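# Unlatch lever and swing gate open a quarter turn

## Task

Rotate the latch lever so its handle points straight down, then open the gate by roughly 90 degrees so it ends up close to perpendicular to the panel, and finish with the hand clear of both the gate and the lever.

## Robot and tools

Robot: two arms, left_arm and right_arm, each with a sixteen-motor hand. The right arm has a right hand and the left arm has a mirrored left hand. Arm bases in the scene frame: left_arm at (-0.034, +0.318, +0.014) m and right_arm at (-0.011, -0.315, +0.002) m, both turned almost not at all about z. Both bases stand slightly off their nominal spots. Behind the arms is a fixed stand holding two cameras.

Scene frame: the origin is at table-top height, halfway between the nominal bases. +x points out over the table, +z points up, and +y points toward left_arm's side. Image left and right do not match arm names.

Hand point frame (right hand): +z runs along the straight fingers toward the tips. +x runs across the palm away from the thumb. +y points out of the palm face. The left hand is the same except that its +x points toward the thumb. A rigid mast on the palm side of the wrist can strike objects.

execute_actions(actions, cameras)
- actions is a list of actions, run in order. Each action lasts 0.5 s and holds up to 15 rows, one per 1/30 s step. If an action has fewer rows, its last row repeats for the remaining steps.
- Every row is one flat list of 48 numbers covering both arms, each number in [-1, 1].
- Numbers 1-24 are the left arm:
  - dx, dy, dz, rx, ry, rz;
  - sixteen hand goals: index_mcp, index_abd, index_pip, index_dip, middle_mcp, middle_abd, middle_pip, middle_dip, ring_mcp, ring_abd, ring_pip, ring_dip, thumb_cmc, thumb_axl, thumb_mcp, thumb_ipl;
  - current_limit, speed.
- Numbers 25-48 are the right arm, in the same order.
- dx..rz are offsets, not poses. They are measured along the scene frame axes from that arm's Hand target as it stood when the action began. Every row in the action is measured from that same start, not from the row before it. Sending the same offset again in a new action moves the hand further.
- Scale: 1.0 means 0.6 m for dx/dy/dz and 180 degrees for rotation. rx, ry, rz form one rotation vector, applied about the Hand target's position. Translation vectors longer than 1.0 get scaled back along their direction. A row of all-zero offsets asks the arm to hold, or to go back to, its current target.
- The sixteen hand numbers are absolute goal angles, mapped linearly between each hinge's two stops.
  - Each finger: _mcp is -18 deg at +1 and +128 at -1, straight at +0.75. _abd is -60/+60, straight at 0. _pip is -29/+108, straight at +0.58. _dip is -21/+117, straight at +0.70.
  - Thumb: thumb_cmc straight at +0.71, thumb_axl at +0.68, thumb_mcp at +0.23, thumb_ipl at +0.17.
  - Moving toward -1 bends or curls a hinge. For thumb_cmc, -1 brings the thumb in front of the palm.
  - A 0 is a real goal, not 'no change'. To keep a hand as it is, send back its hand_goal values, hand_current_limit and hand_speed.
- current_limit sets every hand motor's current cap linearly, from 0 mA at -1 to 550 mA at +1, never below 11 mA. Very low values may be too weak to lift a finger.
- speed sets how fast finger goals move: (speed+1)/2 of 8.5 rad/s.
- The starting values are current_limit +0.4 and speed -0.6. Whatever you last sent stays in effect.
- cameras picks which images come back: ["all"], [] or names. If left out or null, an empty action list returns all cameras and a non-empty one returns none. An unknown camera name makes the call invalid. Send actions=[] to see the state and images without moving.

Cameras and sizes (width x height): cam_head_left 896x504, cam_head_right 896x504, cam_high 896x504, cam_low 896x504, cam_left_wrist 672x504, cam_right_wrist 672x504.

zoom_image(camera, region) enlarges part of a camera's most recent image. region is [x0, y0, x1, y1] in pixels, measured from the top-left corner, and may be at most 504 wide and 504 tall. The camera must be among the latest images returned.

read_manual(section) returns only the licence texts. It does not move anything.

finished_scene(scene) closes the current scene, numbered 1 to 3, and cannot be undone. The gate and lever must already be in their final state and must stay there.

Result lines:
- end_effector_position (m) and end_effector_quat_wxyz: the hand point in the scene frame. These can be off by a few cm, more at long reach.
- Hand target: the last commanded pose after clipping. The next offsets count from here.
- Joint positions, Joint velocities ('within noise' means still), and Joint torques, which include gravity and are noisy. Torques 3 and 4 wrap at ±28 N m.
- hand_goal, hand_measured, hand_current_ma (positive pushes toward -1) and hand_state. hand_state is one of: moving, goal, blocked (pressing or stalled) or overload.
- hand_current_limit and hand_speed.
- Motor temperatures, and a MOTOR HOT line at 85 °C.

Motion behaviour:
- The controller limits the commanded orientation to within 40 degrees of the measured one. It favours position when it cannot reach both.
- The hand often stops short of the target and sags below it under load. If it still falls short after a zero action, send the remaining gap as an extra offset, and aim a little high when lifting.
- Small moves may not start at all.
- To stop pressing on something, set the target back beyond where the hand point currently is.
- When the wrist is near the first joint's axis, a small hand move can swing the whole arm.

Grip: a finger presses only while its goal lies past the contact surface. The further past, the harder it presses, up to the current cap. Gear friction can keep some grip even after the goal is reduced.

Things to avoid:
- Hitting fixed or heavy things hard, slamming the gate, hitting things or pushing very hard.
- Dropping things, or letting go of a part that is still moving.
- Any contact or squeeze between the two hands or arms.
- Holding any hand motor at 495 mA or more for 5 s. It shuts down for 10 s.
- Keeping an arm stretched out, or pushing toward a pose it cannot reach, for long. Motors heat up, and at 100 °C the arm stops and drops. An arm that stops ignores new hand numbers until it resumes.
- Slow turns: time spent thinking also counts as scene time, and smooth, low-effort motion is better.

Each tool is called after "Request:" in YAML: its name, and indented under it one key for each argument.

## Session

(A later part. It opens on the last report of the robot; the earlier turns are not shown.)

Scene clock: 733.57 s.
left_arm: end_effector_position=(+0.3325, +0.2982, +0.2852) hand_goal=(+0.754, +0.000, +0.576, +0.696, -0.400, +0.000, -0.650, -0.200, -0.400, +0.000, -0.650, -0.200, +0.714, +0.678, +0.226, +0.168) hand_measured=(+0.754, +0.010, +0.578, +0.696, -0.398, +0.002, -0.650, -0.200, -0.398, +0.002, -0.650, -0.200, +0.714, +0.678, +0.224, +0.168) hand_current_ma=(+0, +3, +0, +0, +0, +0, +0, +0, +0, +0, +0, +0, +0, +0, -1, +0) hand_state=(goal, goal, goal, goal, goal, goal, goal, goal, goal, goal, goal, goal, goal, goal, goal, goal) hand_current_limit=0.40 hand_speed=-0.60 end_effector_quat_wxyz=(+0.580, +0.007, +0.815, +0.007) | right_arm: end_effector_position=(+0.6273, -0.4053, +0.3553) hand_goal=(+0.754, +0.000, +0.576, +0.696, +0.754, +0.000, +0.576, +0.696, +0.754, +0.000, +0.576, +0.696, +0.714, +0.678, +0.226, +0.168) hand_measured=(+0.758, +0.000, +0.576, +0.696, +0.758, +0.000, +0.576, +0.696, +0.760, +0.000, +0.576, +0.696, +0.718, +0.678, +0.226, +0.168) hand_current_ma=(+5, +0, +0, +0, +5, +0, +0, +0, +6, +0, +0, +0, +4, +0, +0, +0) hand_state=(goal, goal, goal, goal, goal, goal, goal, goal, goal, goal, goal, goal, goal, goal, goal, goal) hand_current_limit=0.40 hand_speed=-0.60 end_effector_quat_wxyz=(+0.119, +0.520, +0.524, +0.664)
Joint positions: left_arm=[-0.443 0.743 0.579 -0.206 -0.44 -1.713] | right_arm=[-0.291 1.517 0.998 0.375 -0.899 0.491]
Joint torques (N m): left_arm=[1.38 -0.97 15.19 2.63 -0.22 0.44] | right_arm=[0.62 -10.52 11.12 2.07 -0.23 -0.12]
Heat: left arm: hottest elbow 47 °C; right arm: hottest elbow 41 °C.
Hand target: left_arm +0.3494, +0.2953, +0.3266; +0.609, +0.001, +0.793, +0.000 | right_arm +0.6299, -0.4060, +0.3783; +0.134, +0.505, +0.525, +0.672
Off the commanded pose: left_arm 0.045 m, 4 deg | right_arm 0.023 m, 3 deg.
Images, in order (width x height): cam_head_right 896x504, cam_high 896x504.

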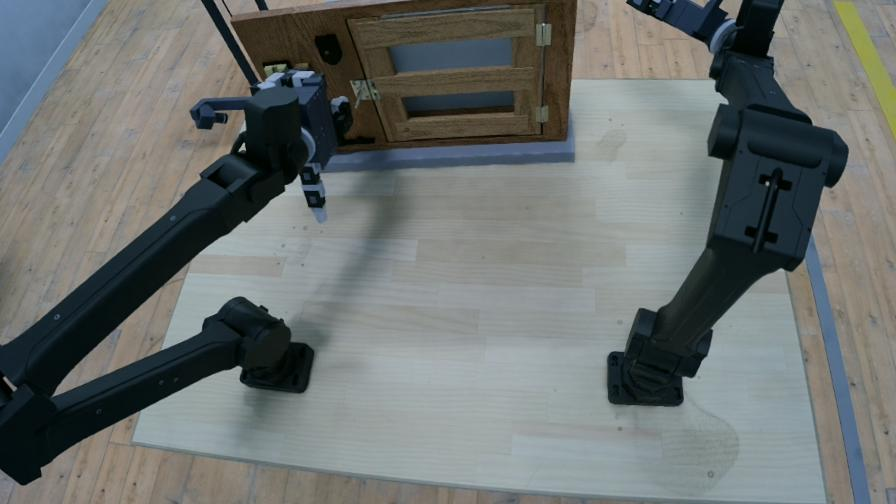

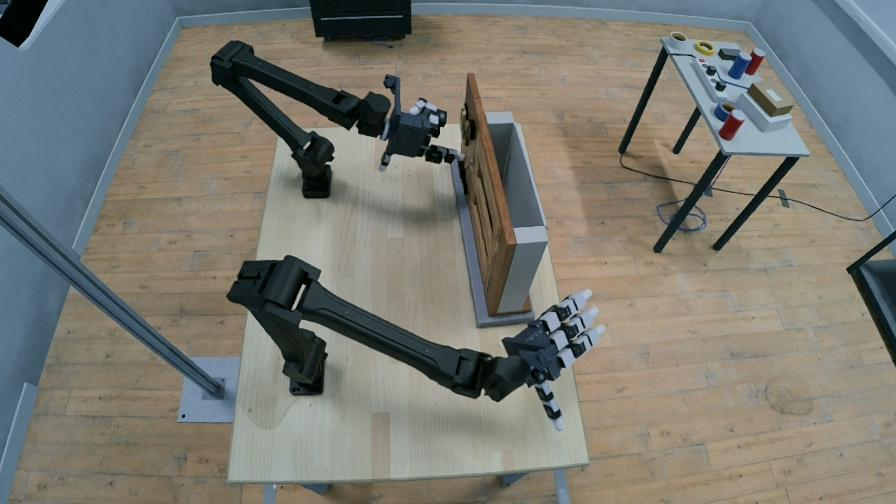

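Request:
execute_actions:
  actions:
    - [[0.012,-0.02,-0.01,0,0,0,0.754,0.0,0.576,0.696,-0.4,0,-0.65,-0.2,-0.4,0,-0.65,-0.2,0.714,0.678,0.226,0.168,0.4,-0.6,0,0,0,0,0,0,0.754,0,0.576,0.696,0.754,0,0.576,0.696,0.754,0,0.576,0.696,0.714,0.678,0.226,0.168,0.4,-0.6]]
    - [[0.0,-0.02,0.0,0,0,0,0.754,0.0,0.576,0.696,-0.4,0,-0.65,-0.2,-0.4,0,-0.65,-0.2,0.714,0.678,0.226,0.168,0.4,-0.6,0,0,0,0,0,0,0.754,0,0.576,0.696,0.754,0,0.576,0.696,0.754,0,0.576,0.696,0.714,0.678,0.226,0.168,0.4,-0.6]]
  cameras: ["cam_high","cam_head_right"]

Request:
zoom_image:
  camera: "cam_high"
  region: [440, 140, 490, 190]

Request:
zoom_image:
  camera: "cam_head_right"
  region: [320, 50, 400, 110]

Scene clock: 743.30 s.
left_arm: end_effector_position=(+0.3412, +0.2822, +0.2825) hand_goal=(+0.754, +0.000, +0.576, +0.696, -0.400, +0.000, -0.650, -0.200, -0.400, +0.000, -0.650, -0.200, +0.714, +0.678, +0.226, +0.168) hand_measured=(+0.752, +0.010, +0.576, +0.696, -0.398, +0.002, -0.650, -0.200, -0.398, +0.002, -0.650, -0.200, +0.714, +0.678, +0.224, +0.168) hand_current_ma=(+0, +3, +0, +0, +0, +0, +0, +0, +0, +0, +0, +0, +0, +0, -1, +0) hand_state=(goal, goal, goal, goal, goal, goal, goal, goal, goal, goal, goal, goal, goal, goal, goal, goal) hand_current_limit=0.40 hand_speed=-0.60 end_effector_quat_wxyz=(+0.580, +0.013, +0.814, +0.018) | right_arm: end_effector_position=(+0.6273, -0.4053, +0.3553) hand_goal=(+0.754, +0.000, +0.576, +0.696, +0.754, +0.000, +0.576, +0.696, +0.754, +0.000, +0.576, +0.696, +0.714, +0.678, +0.226, +0.168) hand_measured=(+0.758, +0.000, +0.576, +0.696, +0.758, +0.000, +0.576, +0.696, +0.760, +0.000, +0.576, +0.696, +0.718, +0.678, +0.226, +0.168) hand_current_ma=(+5, +0, +0, +0, +5, +0, +0, +0, +6, +0, +0, +0, +4, +0, +0, +0) hand_state=(goal, goal, goal, goal, goal, goal, goal, goal, goal, goal, goal, goal, goal, goal, goal, goal) hand_current_limit=0.40 hand_speed=-0.60 end_effector_quat_wxyz=(+0.119, +0.520, +0.524, +0.664)
Joint positions: left_arm=[-0.493 0.808 0.594 -0.167 -0.497 -1.713] | right_arm=[-0.291 1.517 0.998 0.375 -0.899 0.491]
Joint torques (N m): left_arm=[-0.03 -1.85 14.99 2.69 -0.46 0.22] | right_arm=[0.62 -10.46 11.14 2.09 -0.23 -0.12]
Heat: left arm: hottest elbow 46 °C; right arm: hottest elbow 41 °C.
Hand target: left_arm +0.3566, +0.2712, +0.3205; +0.609, +0.001, +0.793, +0.000 | right_arm +0.6299, -0.4060, +0.3783; +0.134, +0.505, +0.525, +0.672
Off the commanded pose: left_arm 0.043 m, 5 deg | right_arm 0.023 m, 3 deg.
Images, in order (width x height): cam_head_right 896x504, cam_high 896x504.

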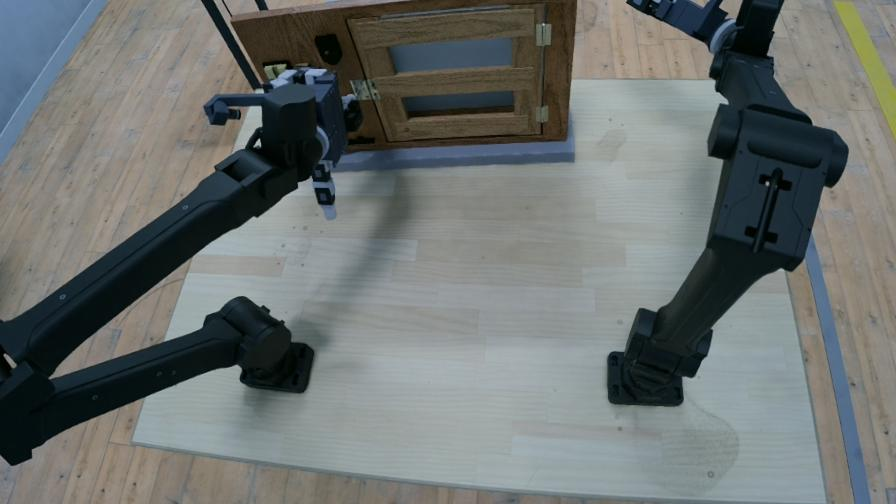

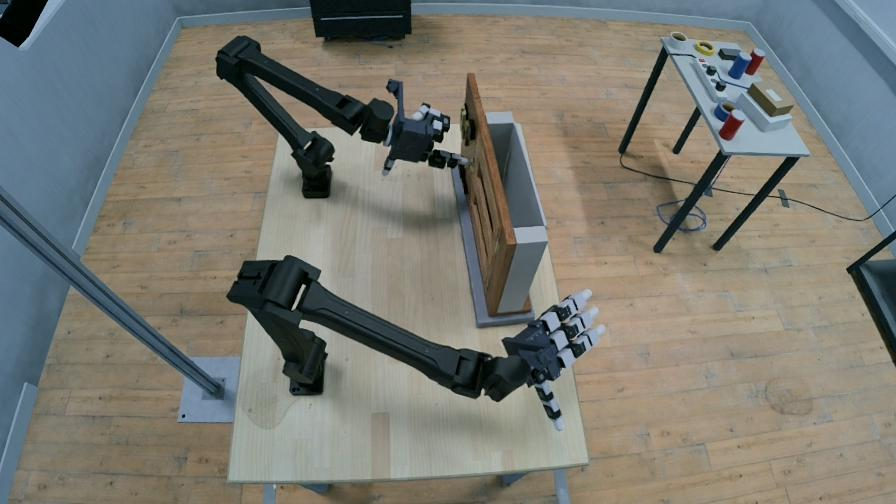

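Scaled by 10.080 from the camera's 896x504 image, which has a finer 1280x720 frame.

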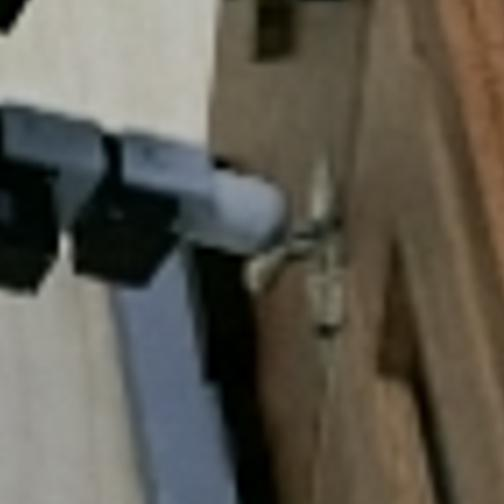

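Scaled by 6.300 from the camera's 896x504 image, which has a finer 1280x720 frame.

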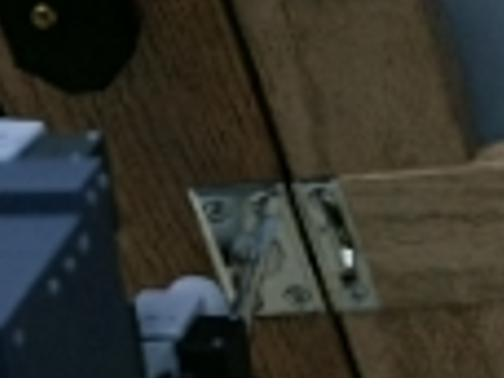

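Request:
execute_actions:
  actions:
    - [[0.0,-0.025,-0.02,0,0,0,0.754,0.0,0.576,0.696,-0.4,0,-0.65,-0.2,-0.4,0,-0.65,-0.2,0.714,0.678,0.226,0.168,0.4,-0.6,0,0,0,0,0,0,0.754,0,0.576,0.696,0.754,0,0.576,0.696,0.754,0,0.576,0.696,0.714,0.678,0.226,0.168,0.4,-0.6]]
  cameras: ["cam_high","cam_head_right"]

Request:
zoom_image:
  camera: "cam_high"
  region: [440, 140, 490, 190]

Request:
zoom_image:
  camera: "cam_head_right"
  region: [320, 50, 400, 110]

Scene clock: 753.30 s.
left_arm: end_effector_position=(+0.3434, +0.2715, +0.2813) hand_goal=(+0.754, +0.000, +0.576, +0.696, -0.400, +0.000, -0.650, -0.200, -0.400, +0.000, -0.650, -0.200, +0.714, +0.678, +0.226, +0.168) hand_measured=(+0.726, -0.004, +0.560, +0.690, -0.398, +0.002, -0.650, -0.200, -0.398, +0.002, -0.650, -0.200, +0.714, +0.678, +0.224, +0.168) hand_current_ma=(-26, -1, -8, -2, +0, +0, +0, +0, +0, +0, +0, +0, +0, +0, -1, +0) hand_state=(blocked, goal, goal, goal, goal, goal, goal, goal, goal, goal, goal, goal, goal, goal, goal, goal) hand_current_limit=0.40 hand_speed=-0.60 end_effector_quat_wxyz=(+0.587, +0.013, +0.809, +0.026) | right_arm: end_effector_position=(+0.6273, -0.4053, +0.3553) hand_goal=(+0.754, +0.000, +0.576, +0.696, +0.754, +0.000, +0.576, +0.696, +0.754, +0.000, +0.576, +0.696, +0.714, +0.678, +0.226, +0.168) hand_measured=(+0.758, +0.000, +0.576, +0.696, +0.758, +0.000, +0.576, +0.696, +0.760, +0.000, +0.576, +0.696, +0.718, +0.678, +0.226, +0.168) hand_current_ma=(+5, +0, +0, +0, +5, +0, +0, +0, +6, +0, +0, +0, +4, +0, +0, +0) hand_state=(goal, goal, goal, goal, goal, goal, goal, goal, goal, goal, goal, goal, goal, goal, goal, goal) hand_current_limit=0.40 hand_speed=-0.60 end_effector_quat_wxyz=(+0.119, +0.520, +0.524, +0.664)
Joint positions: left_arm=[-0.533 0.842 0.594 -0.126 -0.549 -1.713] | right_arm=[-0.291 1.517 0.998 0.375 -0.899 0.491]
Joint torques (N m): left_arm=[-0.91 -1.9 13.85 2.65 -0.16 0.04] | right_arm=[0.56 -10.52 11.12 2.09 -0.22 -0.12]
Heat: left arm: hottest elbow 47 °C; right arm: hottest elbow 41 °C.
Hand target: left_arm +0.3566, +0.2561, +0.3086; +0.609, +0.001, +0.793, -0.001 | right_arm +0.6299, -0.4060, +0.3783; +0.134, +0.505, +0.525, +0.672
Off the commanded pose: left_arm 0.034 m, 5 deg | right_arm 0.023 m, 3 deg.
Images, in order (width x height): cam_head_right 896x504, cam_high 896x504.

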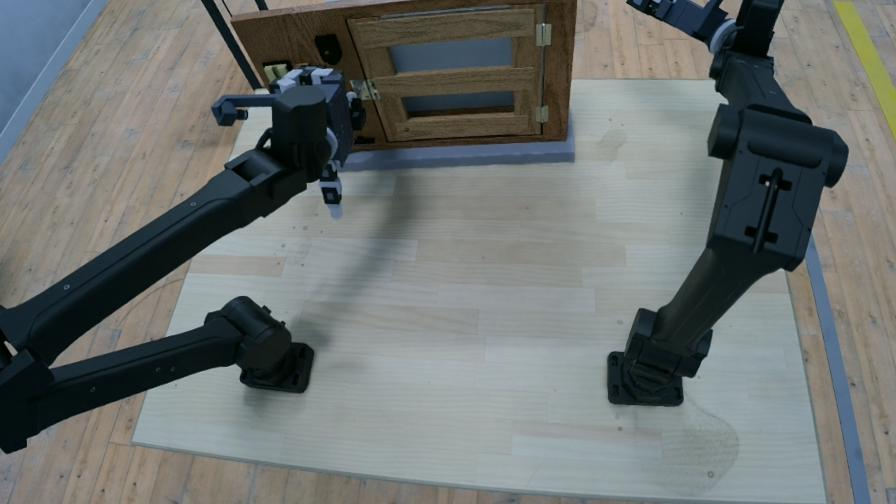

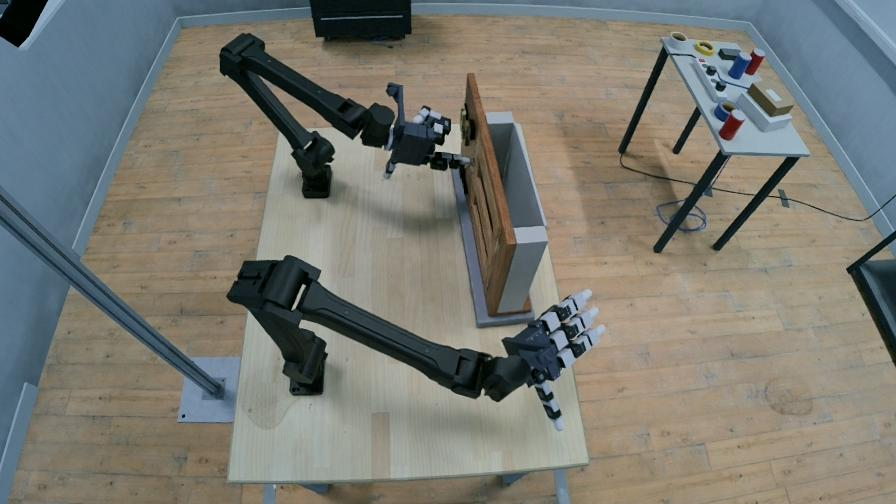

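Scaled by 10.080 from the camera's 896x504 image, which has a finer 1280x720 frame.

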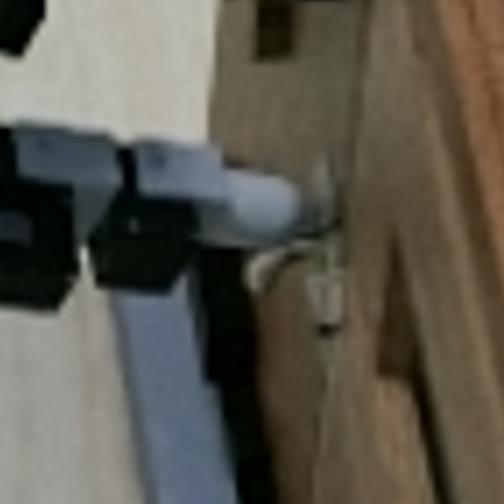

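Scaled by 6.300 from the camera's 896x504 image, which has a finer 1280x720 frame.

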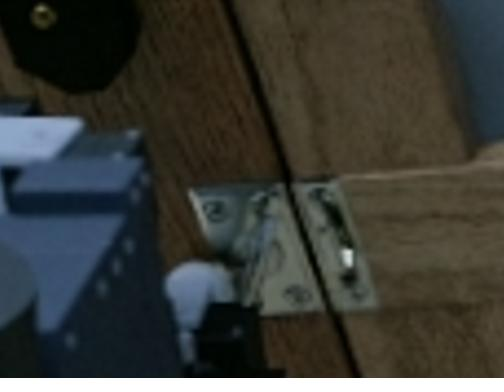

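Request:
execute_actions:
  actions:
    - [[-0.005,-0.02,-0.035,0,0,0,0.754,0.0,0.576,0.696,-0.4,0,-0.65,-0.2,-0.4,0,-0.65,-0.2,0.714,0.678,0.226,0.168,0.4,-0.6,0,0,0,0,0,0,0.754,0,0.576,0.696,0.754,0,0.576,0.696,0.754,0,0.576,0.696,0.714,0.678,0.226,0.168,0.4,-0.6]]
  cameras: ["cam_high","cam_head_right"]

Request:
zoom_image:
  camera: "cam_high"
  region: [440, 140, 490, 190]

Request:
zoom_image:
  camera: "cam_head_right"
  region: [320, 50, 400, 110]

Scene clock: 760.70 s.
left_arm: end_effector_position=(+0.3452, +0.2598, +0.2817) hand_goal=(+0.754, +0.000, +0.576, +0.696, -0.400, +0.000, -0.650, -0.200, -0.400, +0.000, -0.650, -0.200, +0.714, +0.678, +0.226, +0.168) hand_measured=(+0.694, +0.006, +0.542, +0.680, -0.398, +0.002, -0.650, -0.200, -0.398, +0.002, -0.650, -0.200, +0.714, +0.678, +0.224, +0.168) hand_current_ma=(-99, +1, -34, -9, +0, +0, +0, +0, +0, +0, +0, +0, +0, +0, -1, +0) hand_state=(blocked, goal, blocked, goal, goal, goal, goal, goal, goal, goal, goal, goal, goal, goal, goal, goal) hand_current_limit=0.40 hand_speed=-0.60 end_effector_quat_wxyz=(+0.598, +0.008, +0.801, +0.027) | right_arm: end_effector_position=(+0.6273, -0.4053, +0.3553) hand_goal=(+0.754, +0.000, +0.576, +0.696, +0.754, +0.000, +0.576, +0.696, +0.754, +0.000, +0.576, +0.696, +0.714, +0.678, +0.226, +0.168) hand_measured=(+0.758, +0.000, +0.576, +0.696, +0.758, +0.000, +0.576, +0.696, +0.760, +0.000, +0.576, +0.696, +0.718, +0.678, +0.226, +0.168) hand_current_ma=(+5, +0, +0, +0, +5, +0, +0, +0, +6, +0, +0, +0, +4, +0, +0, +0) hand_state=(goal, goal, goal, goal, goal, goal, goal, goal, goal, goal, goal, goal, goal, goal, goal, goal) hand_current_limit=0.40 hand_speed=-0.60 end_effector_quat_wxyz=(+0.119, +0.520, +0.524, +0.664)
Joint positions: left_arm=[-0.572 0.871 0.594 -0.075 -0.598 -1.72] | right_arm=[-0.291 1.517 0.998 0.375 -0.899 0.491]
Joint torques (N m): left_arm=[-0.91 -1.26 11.02 3.03 0.24 -0.05] | right_arm=[0.62 -10.52 11.12 2.07 -0.23 -0.12]
Heat: left arm: hottest elbow 47 °C; right arm: hottest elbow 41 °C.
Hand target: left_arm +0.3536, +0.2441, +0.2875; +0.609, +0.001, +0.793, -0.001 | right_arm +0.6299, -0.4060, +0.3783; +0.134, +0.505, +0.525, +0.672
Off the commanded pose: left_arm 0.019 m, 4 deg | right_arm 0.023 m, 3 deg.
Images, in order (width x height): cam_head_right 896x504, cam_high 896x504.

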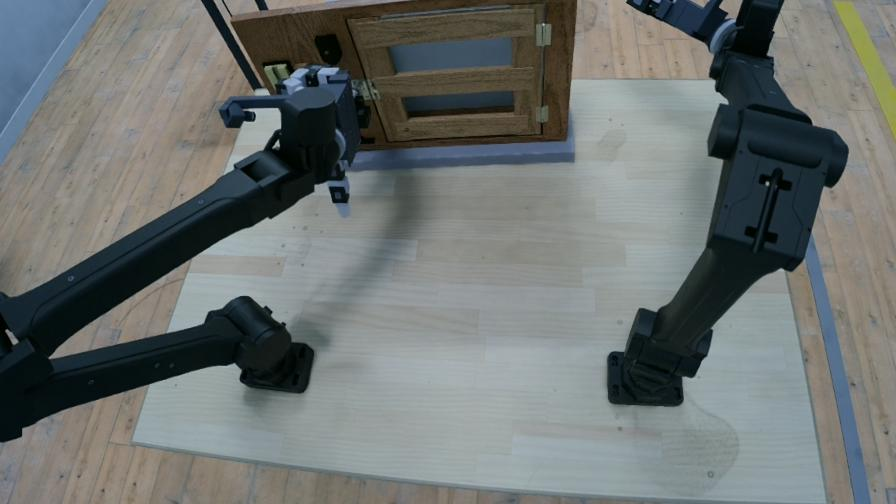

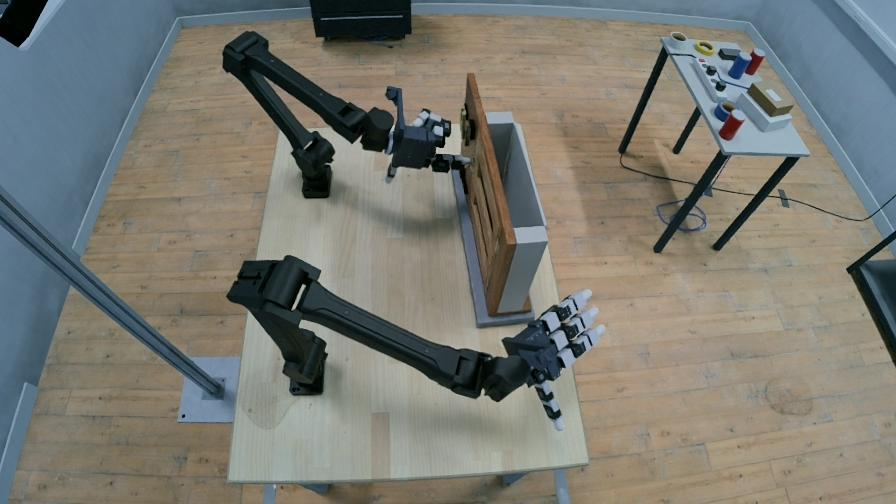

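Scaled by 10.080 from the camera's 896x504 image, which has a finer 1280x720 frame.

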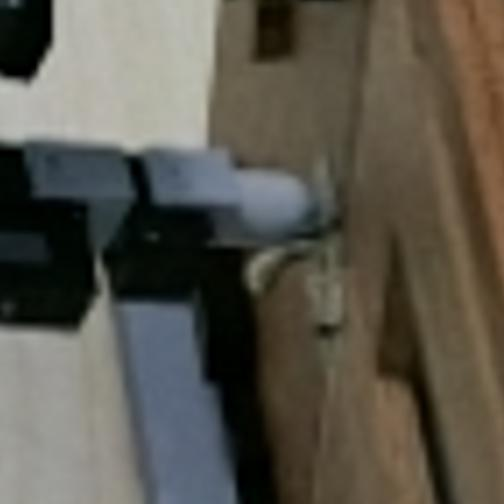

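Scaled by 6.300 from the camera's 896x504 image, which has a finer 1280x720 frame.

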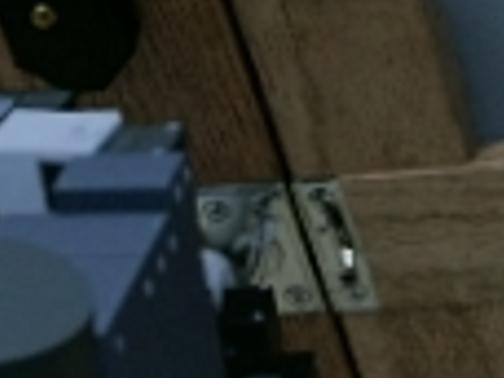

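Request:
execute_actions:
  actions:
    - [[-0.008,0.01,-0.035,0,0,0,0.79,0.0,0.6,0.696,-0.4,0,-0.65,-0.2,-0.4,0,-0.65,-0.2,0.714,0.678,0.226,0.168,0.4,-0.6,0,0,0,0,0,0,0.754,0,0.576,0.696,0.754,0,0.576,0.696,0.754,0,0.576,0.696,0.714,0.678,0.226,0.168,0.4,-0.6]]
  cameras: ["cam_high","cam_head_right"]

Request:
zoom_image:
  camera: "cam_high"
  region: [440, 140, 490, 190]

Request:
zoom_image:
  camera: "cam_head_right"
  region: [320, 50, 400, 110]

Scene clock: 768.90 s.
left_arm: end_effector_position=(+0.3443, +0.2604, +0.2759) hand_goal=(+0.790, +0.000, +0.600, +0.696, -0.400, +0.000, -0.650, -0.200, -0.400, +0.000, -0.650, -0.200, +0.714, +0.678, +0.226, +0.168) hand_measured=(+0.694, -0.006, +0.542, +0.672, -0.398, +0.002, -0.650, -0.200, -0.398, +0.002, -0.650, -0.200, +0.714, +0.678, +0.224, +0.168) hand_current_ma=(-217, -1, -83, -18, +0, +0, +0, +0, +0, +0, +0, +0, +0, +0, -1, +0) hand_state=(blocked, goal, blocked, blocked, goal, goal, goal, goal, goal, goal, goal, goal, goal, goal, goal, goal) hand_current_limit=0.40 hand_speed=-0.60 end_effector_quat_wxyz=(+0.607, +0.003, +0.794, +0.020) | right_arm: end_effector_position=(+0.6273, -0.4053, +0.3553) hand_goal=(+0.754, +0.000, +0.576, +0.696, +0.754, +0.000, +0.576, +0.696, +0.754, +0.000, +0.576, +0.696, +0.714, +0.678, +0.226, +0.168) hand_measured=(+0.758, +0.000, +0.576, +0.696, +0.758, +0.000, +0.576, +0.696, +0.760, +0.000, +0.576, +0.696, +0.718, +0.678, +0.226, +0.168) hand_current_ma=(+5, +0, +0, +0, +5, +0, +0, +0, +6, +0, +0, +0, +4, +0, +0, +0) hand_state=(goal, goal, goal, goal, goal, goal, goal, goal, goal, goal, goal, goal, goal, goal, goal, goal) hand_current_limit=0.40 hand_speed=-0.60 end_effector_quat_wxyz=(+0.119, +0.520, +0.524, +0.664)
Joint positions: left_arm=[-0.572 0.869 0.565 -0.018 -0.598 -1.72] | right_arm=[-0.291 1.517 0.998 0.375 -0.899 0.491]
Joint torques (N m): left_arm=[-0.15 -1.32 8.62 3.14 0.52 -0.02] | right_arm=[0.56 -10.58 11.12 2.1 -0.23 -0.12]
Heat: left arm: hottest elbow 46 °C; right arm: hottest elbow 41 °C.
Hand target: left_arm +0.3489, +0.2501, +0.2667; +0.609, +0.001, +0.793, -0.001 | right_arm +0.6299, -0.4060, +0.3783; +0.134, +0.505, +0.525, +0.672
Off the commanded pose: left_arm 0.015 m, 2 deg | right_arm 0.023 m, 3 deg.
Images, in order (width x height): cam_head_right 896x504, cam_high 896x504.

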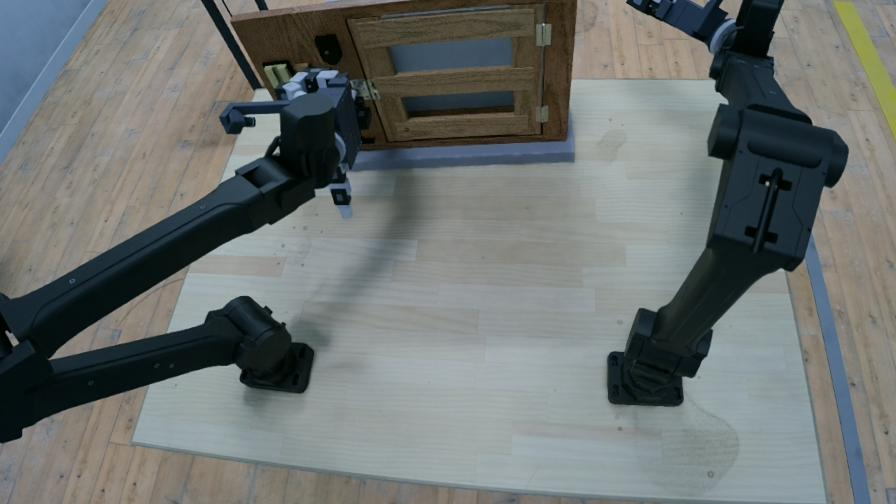

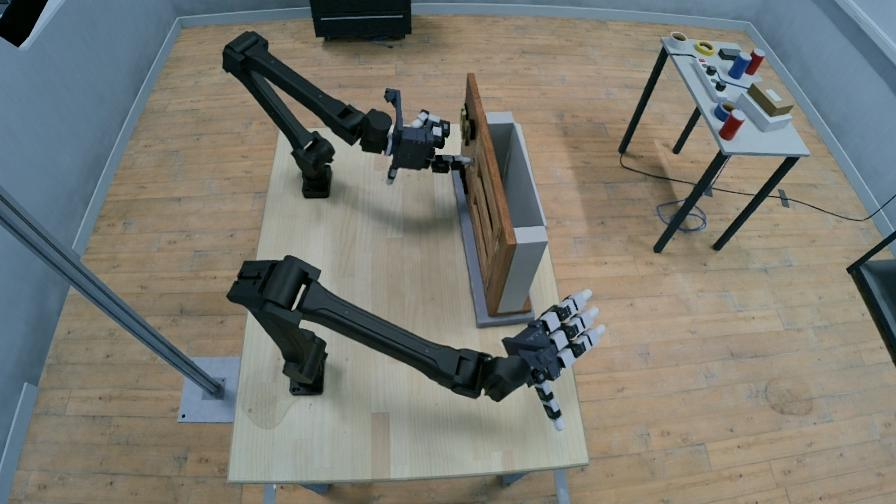

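Scaled by 10.080 from the camera's 896x504 image, which has a finer 1280x720 frame.

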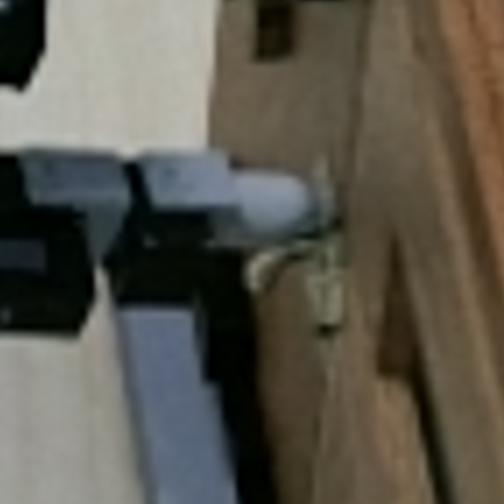

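Scaled by 6.300 from the camera's 896x504 image, which has a finer 1280x720 frame.

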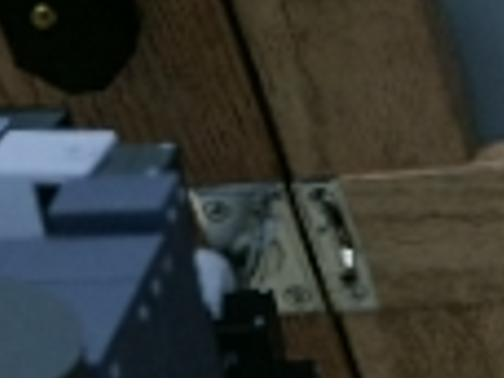

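Request:
execute_actions:
  actions:
    - [[-0.01,0.065,0,0,0,0,0.754,0.0,0.576,0.696,-0.4,0,-0.65,-0.2,-0.4,0,-0.65,-0.2,0.714,0.678,0.226,0.168,0.4,-0.6,0,0,0,0,0,0,0.754,0,0.576,0.696,0.754,0,0.576,0.696,0.754,0,0.576,0.696,0.714,0.678,0.226,0.168,0.4,-0.6]]
  cameras: ["cam_high","cam_head_right","cam_low"]

Request:
zoom_image:
  camera: "cam_high"
  region: [440, 140, 490, 190]

Request:
zoom_image:
  camera: "cam_head_right"
  region: [320, 50, 400, 110]

Request:
zoom_image:
  camera: "cam_low"
  region: [450, 200, 490, 260]

Scene clock: 790.93 s.
left_arm: end_effector_position=(+0.3439, +0.2855, +0.2682) hand_goal=(+0.754, +0.000, +0.576, +0.696, -0.400, +0.000, -0.650, -0.200, -0.400, +0.000, -0.650, -0.200, +0.714, +0.678, +0.226, +0.168) hand_measured=(+0.748, +0.000, +0.572, +0.694, -0.398, +0.002, -0.650, -0.200, -0.398, +0.002, -0.650, -0.200, +0.714, +0.678, +0.224, +0.168) hand_current_ma=(-2, +0, -1, -1, +0, +0, +0, +0, +0, +0, +0, +0, +0, +0, -1, +0) hand_state=(goal, goal, goal, goal, goal, goal, goal, goal, goal, goal, goal, goal, goal, goal, goal, goal) hand_current_limit=0.40 hand_speed=-0.60 end_effector_quat_wxyz=(+0.608, -0.003, +0.794, -0.004) | right_arm: end_effector_position=(+0.6273, -0.4053, +0.3553) hand_goal=(+0.754, +0.000, +0.576, +0.696, +0.754, +0.000, +0.576, +0.696, +0.754, +0.000, +0.576, +0.696, +0.714, +0.678, +0.226, +0.168) hand_measured=(+0.758, +0.000, +0.576, +0.696, +0.758, +0.000, +0.576, +0.696, +0.760, +0.000, +0.576, +0.696, +0.718, +0.678, +0.226, +0.168) hand_current_ma=(+5, +0, +0, +0, +5, +0, +0, +0, +6, +0, +0, +0, +4, +0, +0, +0) hand_state=(goal, goal, goal, goal, goal, goal, goal, goal, goal, goal, goal, goal, goal, goal, goal, goal) hand_current_limit=0.40 hand_speed=-0.60 end_effector_quat_wxyz=(+0.119, +0.520, +0.524, +0.664)
Joint positions: left_arm=[-0.47 0.804 0.522 -0.015 -0.469 -1.719] | right_arm=[-0.291 1.517 0.998 0.375 -0.899 0.491]
Joint torques (N m): left_arm=[1.32 -2.9 8.51 2.18 -0.06 0.44] | right_arm=[0.62 -10.46 11.12 2.1 -0.23 -0.12]
Heat: left arm: hottest elbow 44 °C; right arm: hottest elbow 41 °C.
Hand target: left_arm +0.3428, +0.2892, +0.2666; +0.609, +0.001, +0.793, +0.000 | right_arm +0.6299, -0.4060, +0.3783; +0.134, +0.505, +0.525, +0.672
Off the commanded pose: left_arm 0.004 m, 1 deg | right_arm 0.023 m, 3 deg.
Images, in order (width x height): cam_head_right 896x504, cam_high 896x504, cam_low 896x504.

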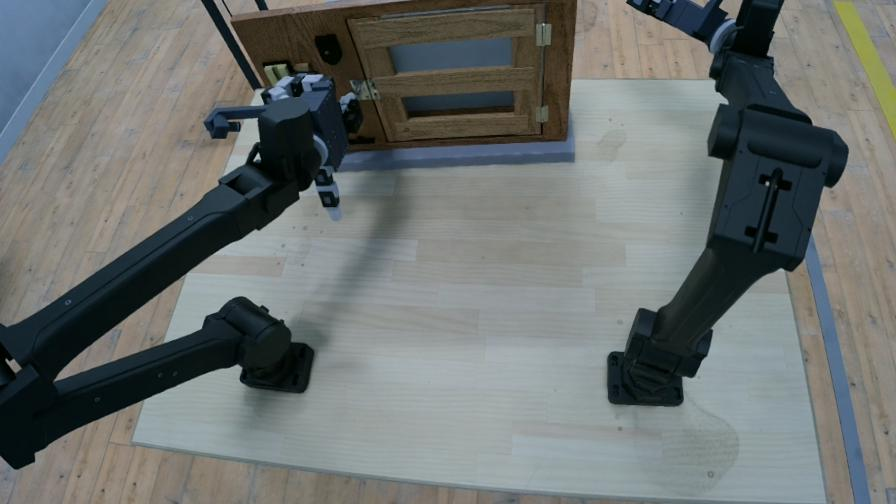

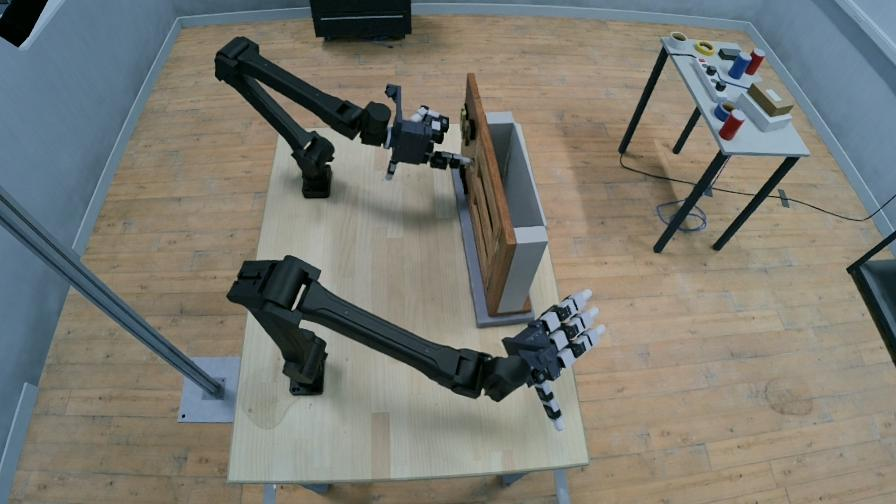

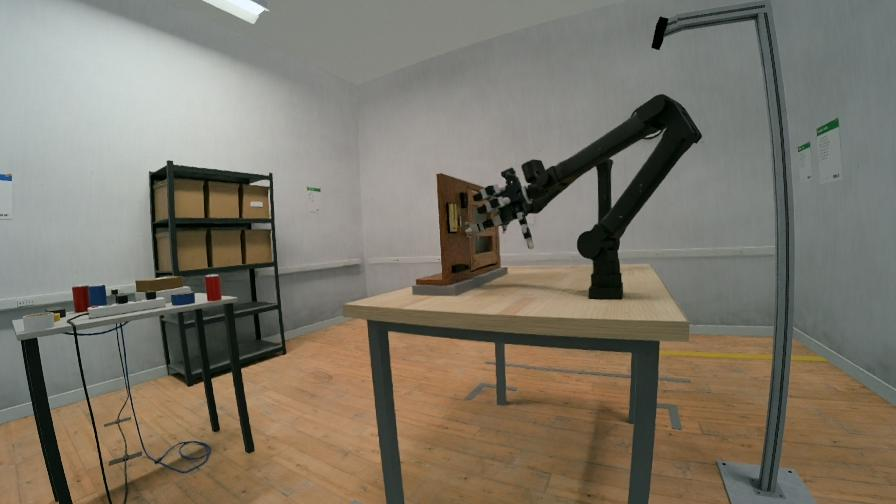

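Scaled by 10.080 from the camera's 896x504 image, which has a finer 1280x720 frame.

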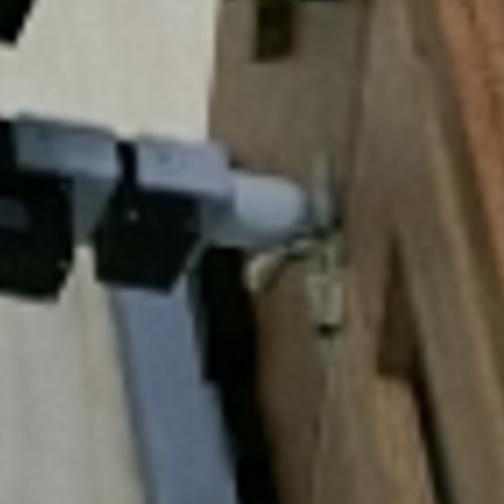

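Scaled by 6.300 from the camera's 896x504 image, which has a finer 1280x720 frame.

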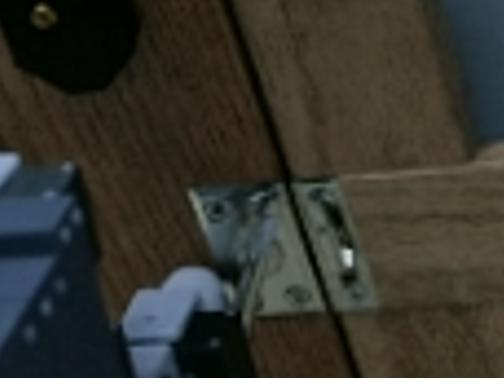

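Scaled by 8.400 from the camera's 896x504 image, which has a finer 1280x720 frame.

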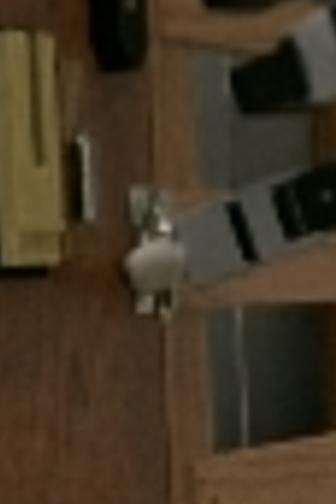

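Request:
execute_actions:
  actions:
    - [[-0.01,0.02,-0.02,0,0,0,0.754,0.0,0.576,0.696,-0.4,0,-0.65,-0.2,-0.4,0,-0.65,-0.2,0.714,0.678,0.226,0.168,0.4,-0.6,0,0,0,0,0,0,0.754,0,0.576,0.696,0.754,0,0.576,0.696,0.754,0,0.576,0.696,0.714,0.678,0.226,0.168,0.4,-0.6]]
    - [[0,-0.05,0,0,0,0,0.754,0.0,0.576,0.696,-0.4,0,-0.65,-0.2,-0.4,0,-0.65,-0.2,0.714,0.678,0.226,0.168,0.4,-0.6,0,0,0,0,0,0,0.754,0,0.576,0.696,0.754,0,0.576,0.696,0.754,0,0.576,0.696,0.714,0.678,0.226,0.168,0.4,-0.6]]
  cameras: ["cam_high","cam_head_right","cam_low"]

Request:
zoom_image:
  camera: "cam_high"
  region: [440, 140, 490, 190]

Request:
zoom_image:
  camera: "cam_head_right"
  region: [320, 50, 400, 110]

Request:
zoom_image:
  camera: "cam_low"
  region: [450, 200, 490, 260]

Scene clock: 807.83 s.
left_arm: end_effector_position=(+0.3321, +0.2775, +0.2453) hand_goal=(+0.754, +0.000, +0.576, +0.696, -0.400, +0.000, -0.650, -0.200, -0.400, +0.000, -0.650, -0.200, +0.714, +0.678, +0.226, +0.168) hand_measured=(+0.752, +0.006, +0.574, +0.694, -0.398, +0.002, -0.650, -0.200, -0.398, +0.002, -0.650, -0.200, +0.714, +0.678, +0.224, +0.168) hand_current_ma=(+0, +1, +0, +0, +0, +0, +0, +0, +0, +0, +0, +0, +0, +0, -1, +0) hand_state=(goal, goal, goal, goal, goal, goal, goal, goal, goal, goal, goal, goal, goal, goal, goal, goal) hand_current_limit=0.40 hand_speed=-0.60 end_effector_quat_wxyz=(+0.597, +0.011, +0.802, +0.013) | right_arm: end_effector_position=(+0.6273, -0.4053, +0.3553) hand_goal=(+0.754, +0.000, +0.576, +0.696, +0.754, +0.000, +0.576, +0.696, +0.754, +0.000, +0.576, +0.696, +0.714, +0.678, +0.226, +0.168) hand_measured=(+0.758, +0.000, +0.576, +0.696, +0.758, +0.000, +0.576, +0.696, +0.760, +0.000, +0.576, +0.696, +0.718, +0.678, +0.226, +0.168) hand_current_ma=(+5, +0, +0, +0, +5, +0, +0, +0, +6, +0, +0, +0, +4, +0, +0, +0) hand_state=(goal, goal, goal, goal, goal, goal, goal, goal, goal, goal, goal, goal, goal, goal, goal, goal) hand_current_limit=0.40 hand_speed=-0.60 end_effector_quat_wxyz=(+0.119, +0.520, +0.524, +0.664)
Joint positions: left_arm=[-0.53 0.82 0.474 0.006 -0.532 -1.714] | right_arm=[-0.291 1.517 0.998 0.375 -0.899 0.491]
Joint torques (N m): left_arm=[-0.03 -1.73 10.58 2.56 -0.44 0.08] | right_arm=[0.62 -10.52 11.12 2.1 -0.23 -0.12]
Heat: left arm: hottest elbow 42 °C; right arm: hottest elbow 41 °C.
Hand target: left_arm +0.3368, +0.2711, +0.2547; +0.609, +0.001, +0.793, -0.001 | right_arm +0.6299, -0.4060, +0.3783; +0.134, +0.505, +0.525, +0.672
Off the commanded pose: left_arm 0.012 m, 3 deg | right_arm 0.023 m, 3 deg.
Images, in order (width x height): cam_head_right 896x504, cam_high 896x504, cam_low 896x504.

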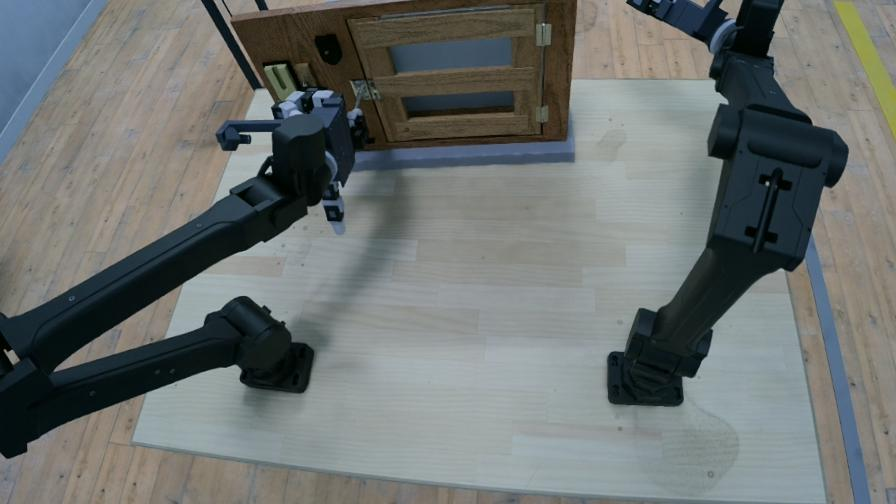

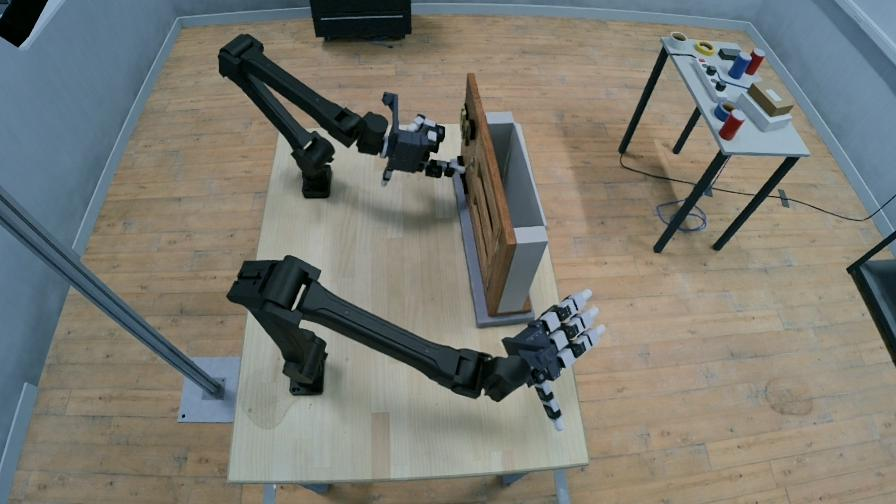

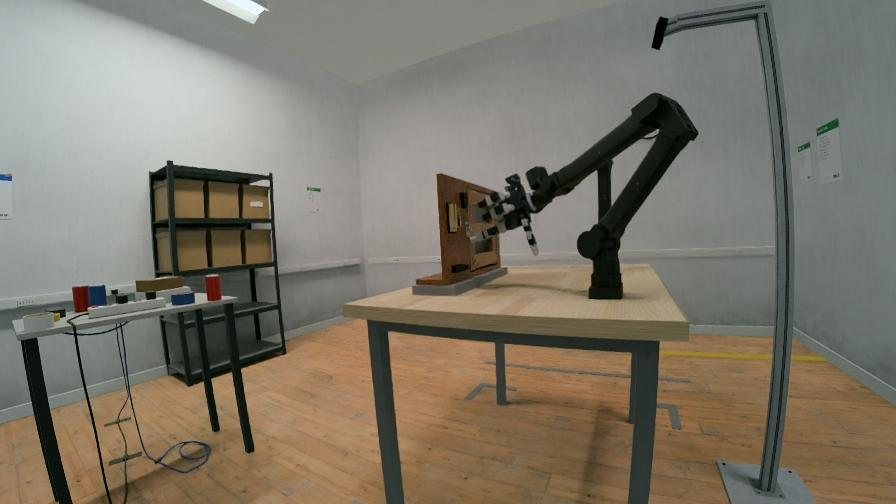

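Scaled by 10.080 from the camera's 896x504 image, which has a finer 1280x720 frame.

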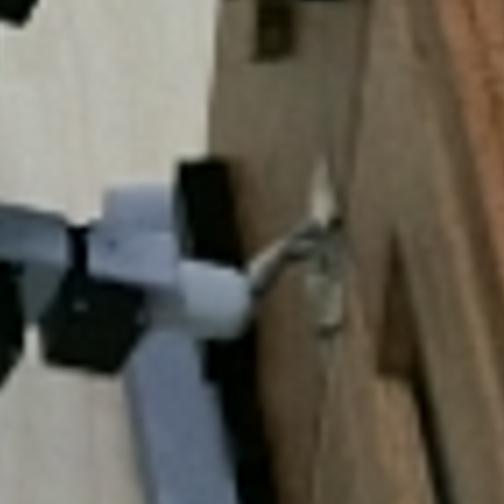

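Scaled by 6.300 from the camera's 896x504 image, which has a finer 1280x720 frame.

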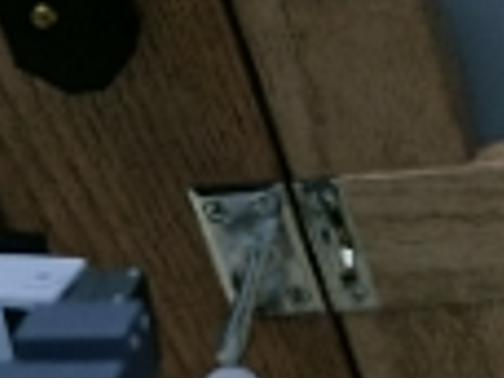

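Scaled by 8.400 from the camera's 896x504 image, which has a finer 1280x720 frame.

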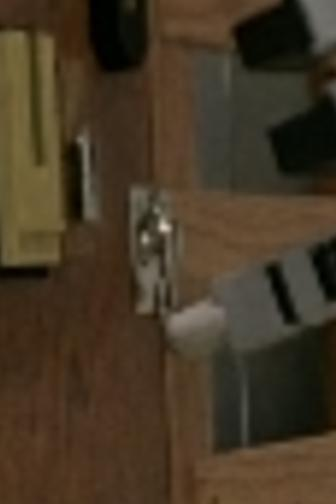

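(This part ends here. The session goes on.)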